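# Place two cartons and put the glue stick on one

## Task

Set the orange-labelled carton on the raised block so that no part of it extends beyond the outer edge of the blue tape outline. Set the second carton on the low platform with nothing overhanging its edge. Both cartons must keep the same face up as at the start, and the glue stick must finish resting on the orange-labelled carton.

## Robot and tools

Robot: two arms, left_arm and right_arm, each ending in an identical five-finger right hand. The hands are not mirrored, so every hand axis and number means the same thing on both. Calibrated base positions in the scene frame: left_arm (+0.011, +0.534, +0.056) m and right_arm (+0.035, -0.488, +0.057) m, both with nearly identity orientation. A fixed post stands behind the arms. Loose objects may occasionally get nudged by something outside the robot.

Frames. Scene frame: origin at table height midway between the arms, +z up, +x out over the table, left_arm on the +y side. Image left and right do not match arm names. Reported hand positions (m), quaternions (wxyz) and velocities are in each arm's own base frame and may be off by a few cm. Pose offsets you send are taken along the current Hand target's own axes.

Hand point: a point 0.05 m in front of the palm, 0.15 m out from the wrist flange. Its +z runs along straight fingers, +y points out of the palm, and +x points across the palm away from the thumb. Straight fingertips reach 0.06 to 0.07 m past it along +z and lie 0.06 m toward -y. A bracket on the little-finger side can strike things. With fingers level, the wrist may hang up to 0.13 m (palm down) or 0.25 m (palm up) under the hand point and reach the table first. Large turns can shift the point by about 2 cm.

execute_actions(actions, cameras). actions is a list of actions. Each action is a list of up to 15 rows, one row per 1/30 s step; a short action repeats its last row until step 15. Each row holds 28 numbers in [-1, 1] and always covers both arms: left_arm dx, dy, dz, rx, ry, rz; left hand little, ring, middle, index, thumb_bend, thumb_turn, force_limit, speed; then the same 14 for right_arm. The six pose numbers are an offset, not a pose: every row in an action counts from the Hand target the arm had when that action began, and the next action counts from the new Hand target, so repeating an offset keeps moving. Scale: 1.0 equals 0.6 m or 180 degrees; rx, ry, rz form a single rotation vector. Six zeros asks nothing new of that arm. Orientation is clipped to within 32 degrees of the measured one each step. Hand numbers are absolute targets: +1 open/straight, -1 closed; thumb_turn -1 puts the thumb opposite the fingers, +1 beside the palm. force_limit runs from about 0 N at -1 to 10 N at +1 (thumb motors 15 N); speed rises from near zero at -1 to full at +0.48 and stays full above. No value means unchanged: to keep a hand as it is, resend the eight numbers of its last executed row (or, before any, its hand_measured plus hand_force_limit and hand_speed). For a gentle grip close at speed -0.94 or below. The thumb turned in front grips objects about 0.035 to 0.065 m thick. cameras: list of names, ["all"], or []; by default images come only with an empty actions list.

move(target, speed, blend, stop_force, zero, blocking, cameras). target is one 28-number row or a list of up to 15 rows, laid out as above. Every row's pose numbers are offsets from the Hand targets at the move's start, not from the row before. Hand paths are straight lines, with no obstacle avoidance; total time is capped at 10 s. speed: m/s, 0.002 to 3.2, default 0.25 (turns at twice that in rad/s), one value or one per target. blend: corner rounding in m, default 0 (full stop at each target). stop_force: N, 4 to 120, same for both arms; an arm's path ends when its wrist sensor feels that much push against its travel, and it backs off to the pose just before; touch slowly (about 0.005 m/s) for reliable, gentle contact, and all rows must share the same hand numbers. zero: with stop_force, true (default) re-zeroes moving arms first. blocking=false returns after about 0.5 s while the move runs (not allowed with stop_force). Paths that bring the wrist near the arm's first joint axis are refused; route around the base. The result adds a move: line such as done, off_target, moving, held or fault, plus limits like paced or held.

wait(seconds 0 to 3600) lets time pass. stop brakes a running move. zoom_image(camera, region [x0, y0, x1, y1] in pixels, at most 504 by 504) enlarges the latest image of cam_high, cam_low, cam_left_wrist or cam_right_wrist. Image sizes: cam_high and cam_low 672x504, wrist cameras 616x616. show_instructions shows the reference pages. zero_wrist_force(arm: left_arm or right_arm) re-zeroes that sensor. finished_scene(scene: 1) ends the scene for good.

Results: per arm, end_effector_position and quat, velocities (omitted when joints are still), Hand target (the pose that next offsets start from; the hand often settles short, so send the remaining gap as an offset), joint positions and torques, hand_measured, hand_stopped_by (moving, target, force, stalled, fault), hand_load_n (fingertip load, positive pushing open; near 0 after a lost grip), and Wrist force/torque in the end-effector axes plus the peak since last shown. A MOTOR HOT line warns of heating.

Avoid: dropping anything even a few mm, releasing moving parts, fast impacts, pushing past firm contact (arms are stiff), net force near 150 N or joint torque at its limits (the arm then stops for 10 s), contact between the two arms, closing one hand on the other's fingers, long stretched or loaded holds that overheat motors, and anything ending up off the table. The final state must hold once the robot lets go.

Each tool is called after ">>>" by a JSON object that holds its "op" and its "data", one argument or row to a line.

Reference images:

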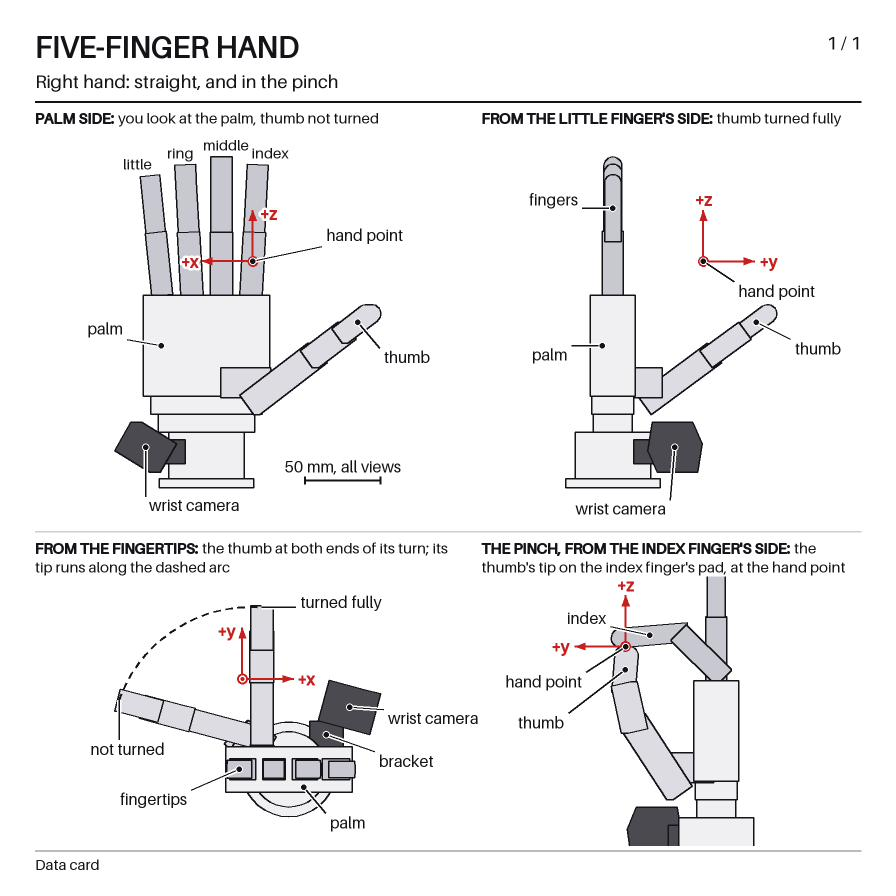

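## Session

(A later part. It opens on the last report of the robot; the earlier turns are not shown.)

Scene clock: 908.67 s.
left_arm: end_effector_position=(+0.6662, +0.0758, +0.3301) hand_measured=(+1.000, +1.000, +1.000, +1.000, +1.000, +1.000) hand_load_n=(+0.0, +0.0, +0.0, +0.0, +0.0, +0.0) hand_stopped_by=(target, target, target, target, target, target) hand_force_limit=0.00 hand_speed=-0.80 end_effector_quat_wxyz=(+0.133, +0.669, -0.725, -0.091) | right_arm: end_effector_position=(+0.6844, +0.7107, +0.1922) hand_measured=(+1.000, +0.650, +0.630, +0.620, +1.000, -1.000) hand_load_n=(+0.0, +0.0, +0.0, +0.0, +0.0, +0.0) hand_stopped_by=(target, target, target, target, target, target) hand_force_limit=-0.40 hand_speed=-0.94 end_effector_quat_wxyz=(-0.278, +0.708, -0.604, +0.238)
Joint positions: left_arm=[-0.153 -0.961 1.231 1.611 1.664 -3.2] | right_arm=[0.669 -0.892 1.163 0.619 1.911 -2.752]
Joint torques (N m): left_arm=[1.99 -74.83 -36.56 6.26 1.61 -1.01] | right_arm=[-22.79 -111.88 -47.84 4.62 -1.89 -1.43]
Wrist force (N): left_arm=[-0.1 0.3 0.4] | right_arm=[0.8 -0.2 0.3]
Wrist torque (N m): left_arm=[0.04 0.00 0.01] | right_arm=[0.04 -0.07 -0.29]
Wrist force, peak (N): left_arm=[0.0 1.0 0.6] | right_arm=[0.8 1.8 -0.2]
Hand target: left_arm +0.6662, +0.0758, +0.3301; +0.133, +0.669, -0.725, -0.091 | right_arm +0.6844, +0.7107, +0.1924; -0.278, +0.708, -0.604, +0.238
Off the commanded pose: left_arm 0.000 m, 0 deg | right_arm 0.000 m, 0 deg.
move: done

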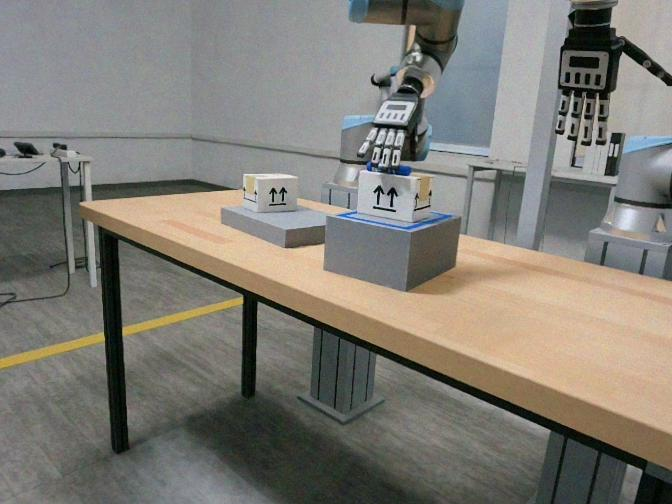

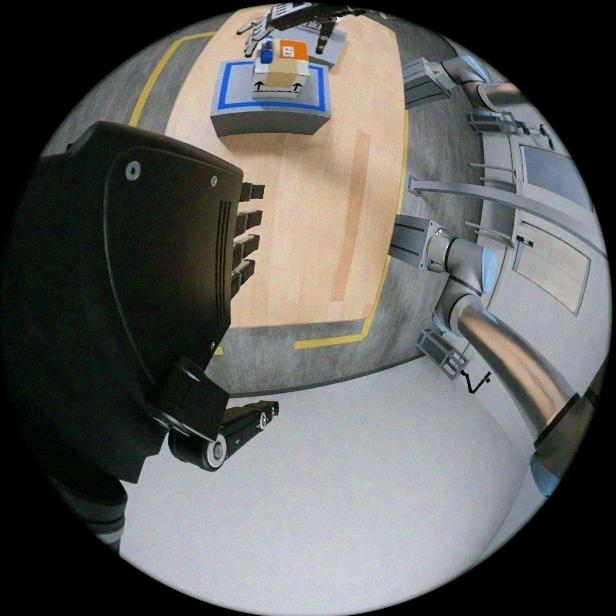

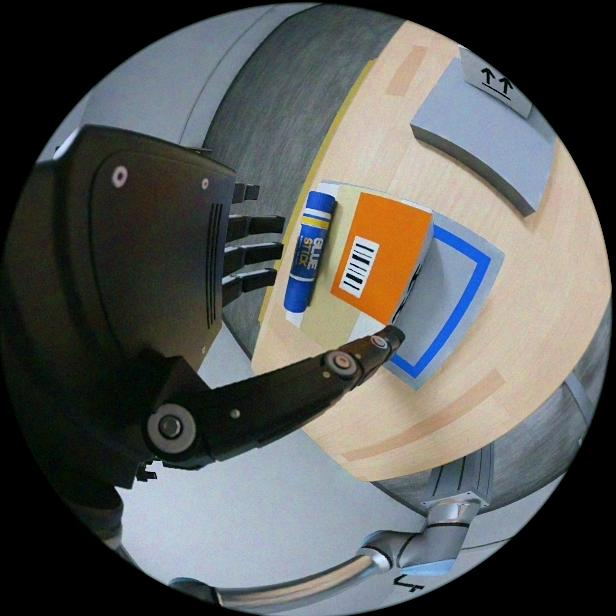

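>>> {"op": "move", "data": {
  "target": [0,0,0,0,0,0,1,1,1,1,1,1,0,-0.8,0,0.0028,0.003,0.0389,0,0,1,0.65,0.63,0.62,1,-1,-0.8,-0.92],
  "speed": 0.04
}}

>>> {"op": "move", "data": {
  "target": [0,0,0,0,0,0,1,1,1,1,1,1,0,-0.8,0,0,0,0,0,0,1,0.2,0.2,0.2,0.75,-1,-0.8,-0.92],
  "cameras": ["cam_low","cam_right_wrist"]
}}

>>> {"op": "zoom_image", "data": {
  "camera": "cam_right_wrist",
  "region": [200, 140, 440, 380]
}}

>>> {"op": "zoom_image", "data": {
  "camera": "cam_low",
  "region": [340, 130, 450, 230]
}}

Scene clock: 922.83 s.
left_arm: end_effector_position=(+0.6662, +0.0758, +0.3301) hand_measured=(+1.000, +1.000, +1.000, +1.000, +1.000, +1.000) hand_load_n=(+0.0, +0.0, +0.0, +0.0, +0.0, +0.0) hand_stopped_by=(target, target, target, target, target, target) hand_force_limit=0.00 hand_speed=-0.80 end_effector_quat_wxyz=(+0.133, +0.669, -0.725, -0.091) | right_arm: end_effector_position=(+0.6844, +0.7107, +0.1899) hand_measured=(+1.000, +0.650, +0.630, +0.620, +1.000, -1.000) hand_load_n=(+0.0, +0.0, +0.0, +0.0, +0.0, +0.0) hand_stopped_by=(target, target, target, target, target, target) hand_force_limit=-0.80 hand_speed=-0.92 end_effector_quat_wxyz=(-0.321, +0.689, -0.589, +0.274)
Joint positions: left_arm=[-0.153 -0.961 1.231 1.611 1.664 -3.2] | right_arm=[0.685 -0.937 1.259 0.451 1.967 -2.782]
Joint torques (N m): left_arm=[1.63 -73.65 -36.95 6.09 1.25 -1.63] | right_arm=[17.1 -106.06 -23.75 -1.68 4.89 -2.62]
Wrist force (N): left_arm=[-0.3 0.3 0.4] | right_arm=[1.6 -0.5 -0.1]
Wrist torque (N m): left_arm=[0.03 0.02 0.00] | right_arm=[0.05 -0.25 0.14]
Wrist force, peak (N): left_arm=[0.0 0.3 1.0] | right_arm=[1.6 -1.2 0.7]
Hand target: left_arm +0.6662, +0.0758, +0.3301; +0.133, +0.669, -0.725, -0.091 | right_arm +0.6844, +0.7107, +0.1899; -0.321, +0.689, -0.589, +0.274
Off the commanded pose: left_arm 0.000 m, 0 deg | right_arm 0.000 m, 0 deg.
move: done

Scene clock: 925.23 s.
left_arm: end_effector_position=(+0.6662, +0.0758, +0.3301) hand_measured=(+1.000, +1.000, +1.000, +1.000, +1.000, +1.000) hand_load_n=(+0.0, +0.0, +0.0, +0.0, +0.0, +0.0) hand_stopped_by=(target, target, target, target, target, target) hand_force_limit=0.00 hand_speed=-0.80 end_effector_quat_wxyz=(+0.133, +0.669, -0.725, -0.091) | right_arm: end_effector_position=(+0.6844, +0.7107, +0.1899) hand_measured=(+1.000, +0.200, +0.200, +0.200, +0.750, -1.000) hand_load_n=(+0.0, +0.5, +0.0, +0.0, +0.0, +0.0) hand_stopped_by=(target, target, target, target, target, target) hand_force_limit=-0.80 hand_speed=-0.92 end_effector_quat_wxyz=(-0.321, +0.689, -0.589, +0.274)
Joint positions: left_arm=[-0.153 -0.961 1.231 1.611 1.664 -3.2] | right_arm=[0.685 -0.937 1.259 0.451 1.967 -2.782]
Joint torques (N m): left_arm=[2.64 -74.27 -36.17 5.89 1.51 -1.49] | right_arm=[20.32 -107.77 -24.27 -1.28 4.37 -2.61]
Wrist force (N): left_arm=[0.1 -0.1 0.4] | right_arm=[1.1 -0.6 0.1]
Wrist torque (N m): left_arm=[-0.02 -0.03 0.00] | right_arm=[0.02 -0.18 0.09]
Wrist force, peak (N): left_arm=[0.3 0.7 1.0] | right_arm=[1.8 -0.9 0.7]
Hand target: left_arm +0.6662, +0.0758, +0.3301; +0.133, +0.669, -0.725, -0.091 | right_arm +0.6844, +0.7107, +0.1899; -0.321, +0.689, -0.589, +0.274
Off the commanded pose: left_arm 0.000 m, 0 deg | right_arm 0.000 m, 0 deg.
move: done

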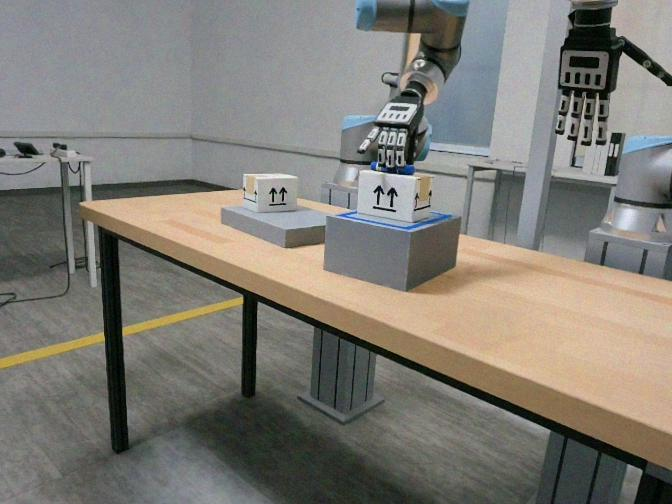

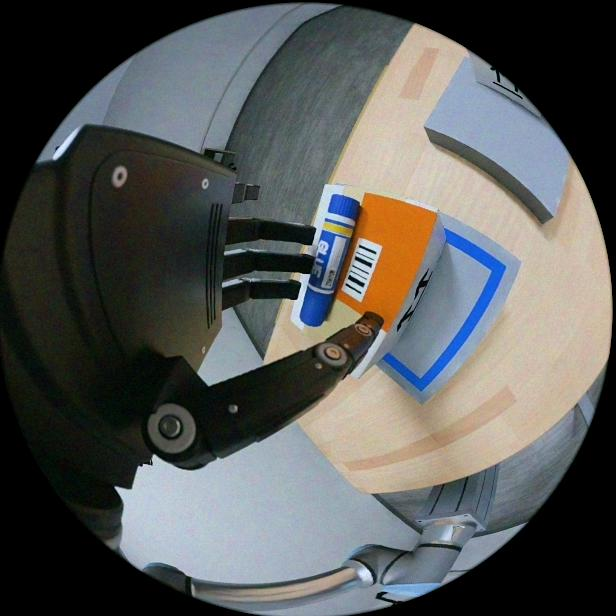

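Scaled by 2.100 from the camera's image (finer frame: 880x880).

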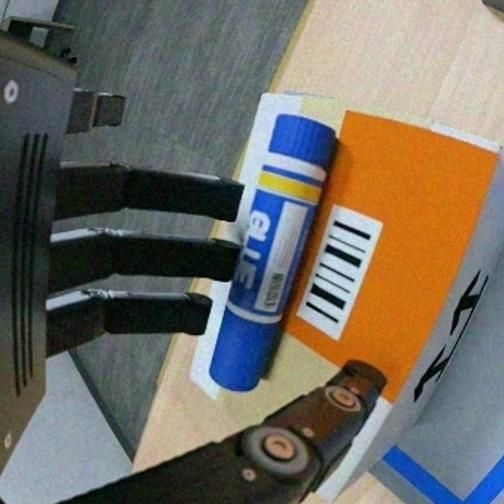

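Scaled by 4.582 from the camera's image (finer frame: 960x720).

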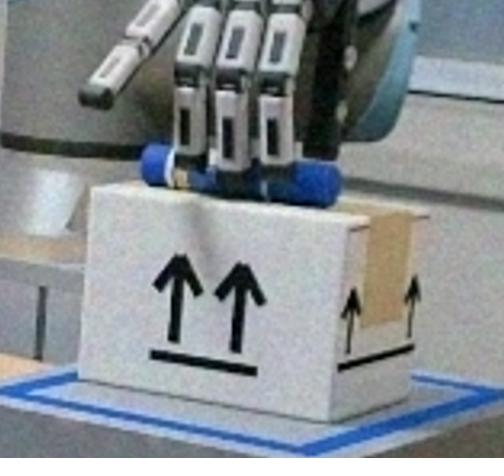

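>>> {"op": "move", "data": {
  "target": [0,0,0,0,0,0,1,1,1,1,1,1,0,-0.8,0,0,0,0,0,0,1,0.0,0.0,0.0,0.65,-1,-0.8,-0.94],
  "cameras": ["cam_low","cam_right_wrist","cam_left_wrist"]
}}

>>> {"op": "zoom_image", "data": {
  "camera": "cam_right_wrist",
  "region": [200, 140, 440, 380]
}}

>>> {"op": "zoom_image", "data": {
  "camera": "cam_left_wrist",
  "region": [225, 20, 325, 110]
}}

Scene clock: 930.47 s.
left_arm: end_effector_position=(+0.6662, +0.0758, +0.3301) hand_measured=(+1.000, +1.000, +1.000, +1.000, +1.000, +1.000) hand_load_n=(+0.0, +0.0, +0.0, +0.0, +0.0, +0.0) hand_stopped_by=(target, target, target, target, target, target) hand_force_limit=0.00 hand_speed=-0.80 end_effector_quat_wxyz=(+0.133, +0.669, -0.725, -0.091) | right_arm: end_effector_position=(+0.6844, +0.7107, +0.1899) hand_measured=(+1.000, +0.000, +0.000, +0.000, +0.650, -1.000) hand_load_n=(+0.0, +0.0, +0.0, +0.0, +0.0, +0.0) hand_stopped_by=(target, target, target, target, target, target) hand_force_limit=-0.80 hand_speed=-0.94 end_effector_quat_wxyz=(-0.321, +0.689, -0.589, +0.274)
Joint positions: left_arm=[-0.153 -0.961 1.231 1.611 1.664 -3.2] | right_arm=[0.685 -0.937 1.259 0.451 1.967 -2.782]
Joint torques (N m): left_arm=[1.51 -74.9 -36.75 5.51 1.47 -1.31] | right_arm=[16.01 -105.51 -24.7 -0.07 3.9 -2.35]
Wrist force (N): left_arm=[0.2 0.0 0.4] | right_arm=[1.1 -0.8 0.5]
Wrist torque (N m): left_arm=[-0.01 -0.05 0.02] | right_arm=[-0.06 -0.19 0.08]
Wrist force, peak (N): left_arm=[0.3 0.8 0.6] | right_arm=[2.1 -0.3 0.4]
Hand target: left_arm +0.6662, +0.0758, +0.3301; +0.133, +0.669, -0.725, -0.091 | right_arm +0.6844, +0.7107, +0.1899; -0.321, +0.689, -0.589, +0.274
Off the commanded pose: left_arm 0.000 m, 0 deg | right_arm 0.000 m, 0 deg.
move: done
Images, in order (width x height): cam_low 672x504, cam_left_wrist 616x616, cam_right_wrist 616x616.

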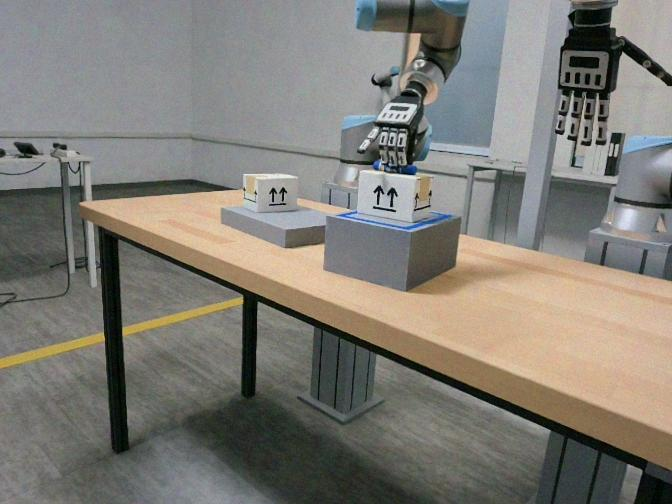

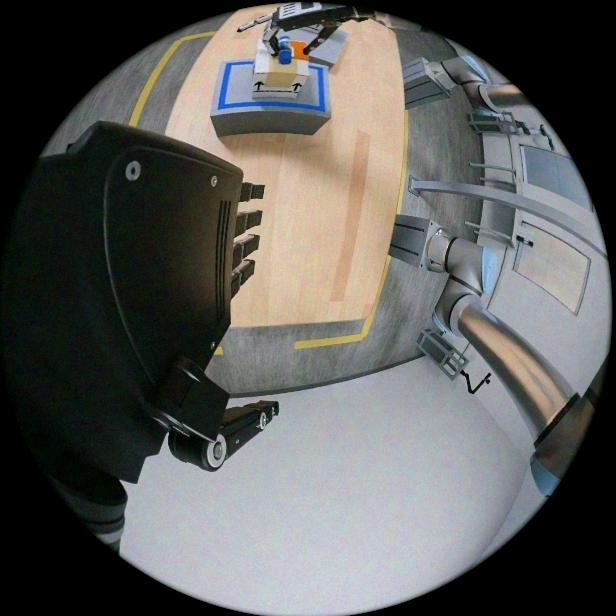

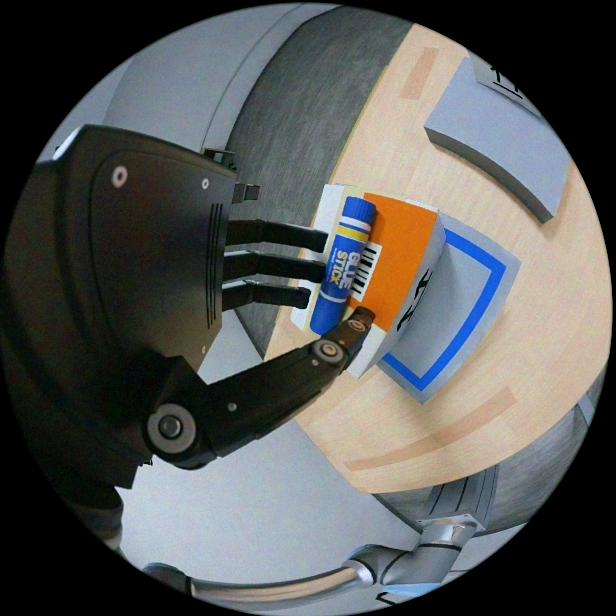

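Scaled by 2.100 from the camera's image (finer frame: 880x880).

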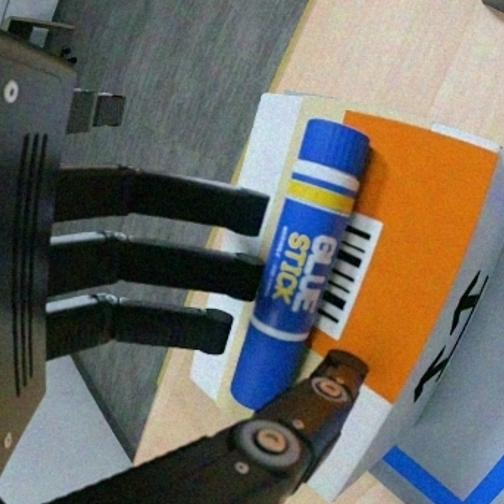

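Scaled by 5.040 from the camera's image (finer frame: 880x880).

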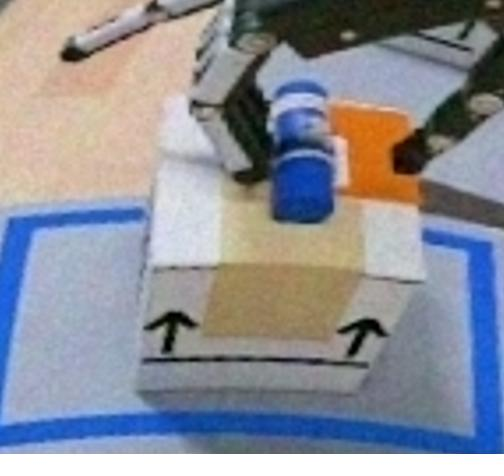

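>>> {"op": "move", "data": {
  "target": [
    [0,0,0,0,0,0,1,1,1,1,1,1,0,-0.8,0,0,0,0,0,0,1,0.45,0.45,0.45,1,-1,-0.8,-0.9],
    [0,0,0,0,0,0,1,1,1,1,1,1,0,-0.8,0,-0.1532,-0.1286,0,0,0,1,0.45,0.45,0.45,1,-1,-0.8,-0.9]
  ],
  "speed": 0.08,
  "cameras": ["all"]
}}

>>> {"op": "zoom_image", "data": {
  "camera": "cam_right_wrist",
  "region": [200, 140, 500, 440]
}}

>>> {"op": "zoom_image", "data": {
  "camera": "cam_left_wrist",
  "region": [200, 20, 350, 140]
}}

>>> {"op": "zoom_image", "data": {
  "camera": "cam_high",
  "region": [310, 130, 440, 290]
}}

>>> {"op": "zoom_image", "data": {
  "camera": "cam_high",
  "region": [200, 90, 350, 220]
}}

Scene clock: 939.97 s.
left_arm: end_effector_position=(+0.6662, +0.0758, +0.3301) hand_measured=(+1.000, +1.000, +1.000, +1.000, +1.000, +1.000) hand_load_n=(+0.0, +0.0, +0.0, +0.0, +0.0, +0.0) hand_stopped_by=(target, target, target, target, target, target) hand_force_limit=0.00 hand_speed=-0.80 end_effector_quat_wxyz=(+0.133, +0.669, -0.725, -0.091) | right_arm: end_effector_position=(+0.6846, +0.7108, +0.3097) hand_measured=(+1.000, +0.450, +0.450, +0.450, +1.000, -1.000) hand_load_n=(+0.0, -0.5, +0.0, +0.0, -0.5, +0.0) hand_stopped_by=(target, target, target, target, target, target) hand_force_limit=-0.80 hand_speed=-0.90 end_effector_quat_wxyz=(-0.321, +0.689, -0.589, +0.274)
Joint positions: left_arm=[-0.153 -0.961 1.231 1.611 1.664 -3.2] | right_arm=[0.685 -0.985 1.121 0.636 1.967 -2.782]
Joint torques (N m): left_arm=[2.14 -73.98 -36.22 5.75 1.45 -1.31] | right_arm=[4.91 -106.94 -50.78 3.94 -1.21 1.08]
Wrist force (N): left_arm=[-0.1 0.2 0.3] | right_arm=[1.0 -0.9 0.6]
Wrist torque (N m): left_arm=[0.03 0.00 0.01] | right_arm=[-0.05 -0.13 0.12]
Wrist force, peak (N): left_arm=[-0.1 0.8 0.7] | right_arm=[1.8 -1.3 0.8]
Hand target: left_arm +0.6662, +0.0758, +0.3301; +0.133, +0.669, -0.725, -0.091 | right_arm +0.6846, +0.7108, +0.3099; -0.321, +0.689, -0.589, +0.274
Off the commanded pose: left_arm 0.000 m, 0 deg | right_arm 0.000 m, 0 deg.
move: done

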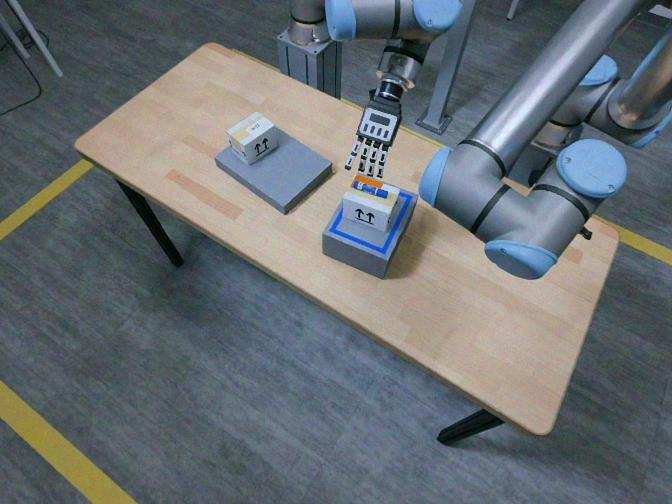

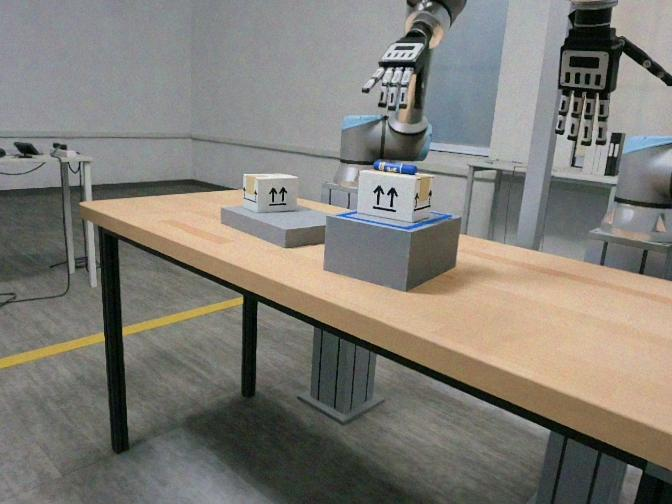

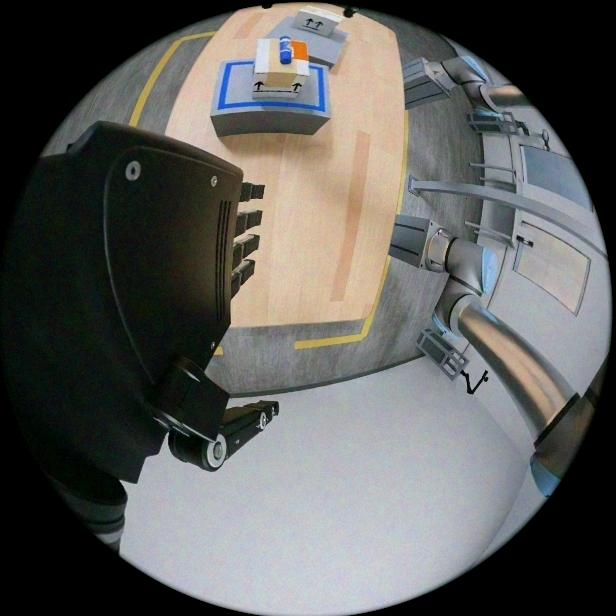

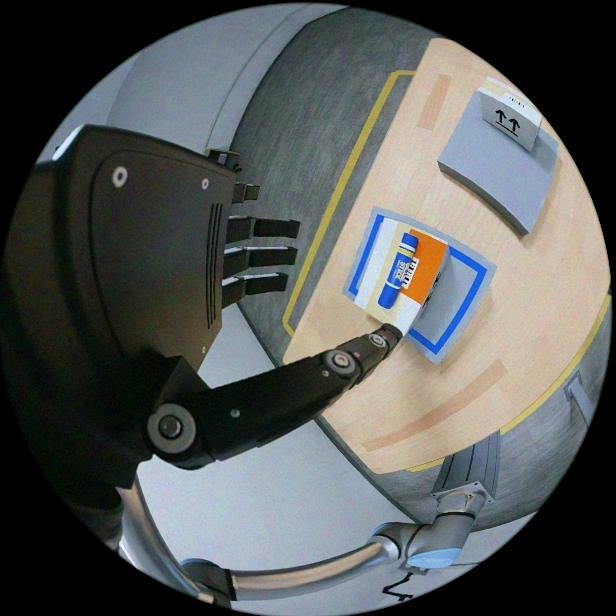

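Scaled by 1.680 from the camera's image (finer frame: 880x880).

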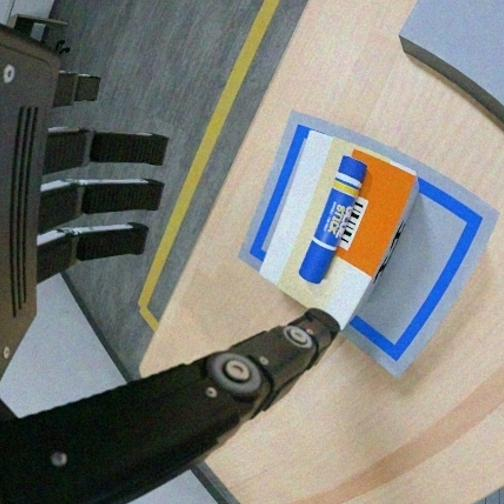

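Scaled by 3.360 from the camera's image (finer frame: 880x880).

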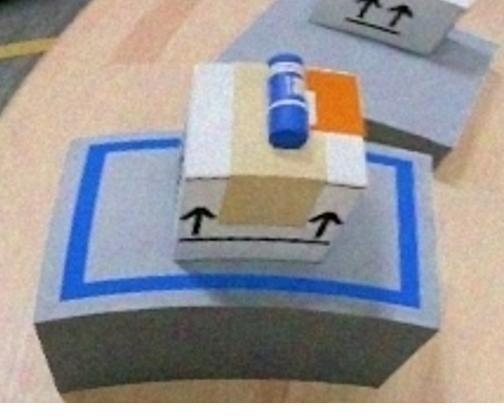

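Scaled by 3.150 from the camera's image (finer frame: 960x720).

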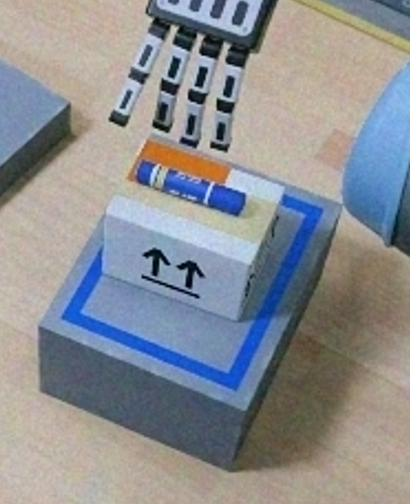

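Scaled by 3.360 from the camera's image (finer frame: 960x720).

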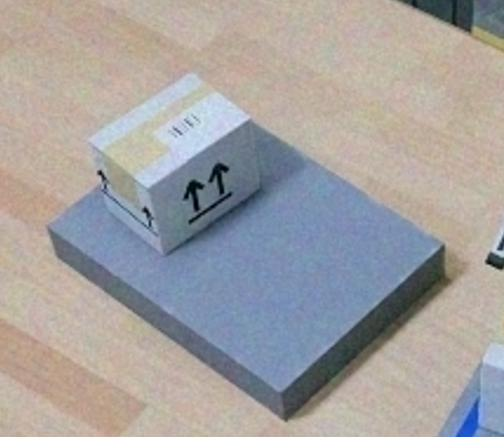

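>>> {"op": "finished_scene", "data": {

}}

The scene is finished: the task was done.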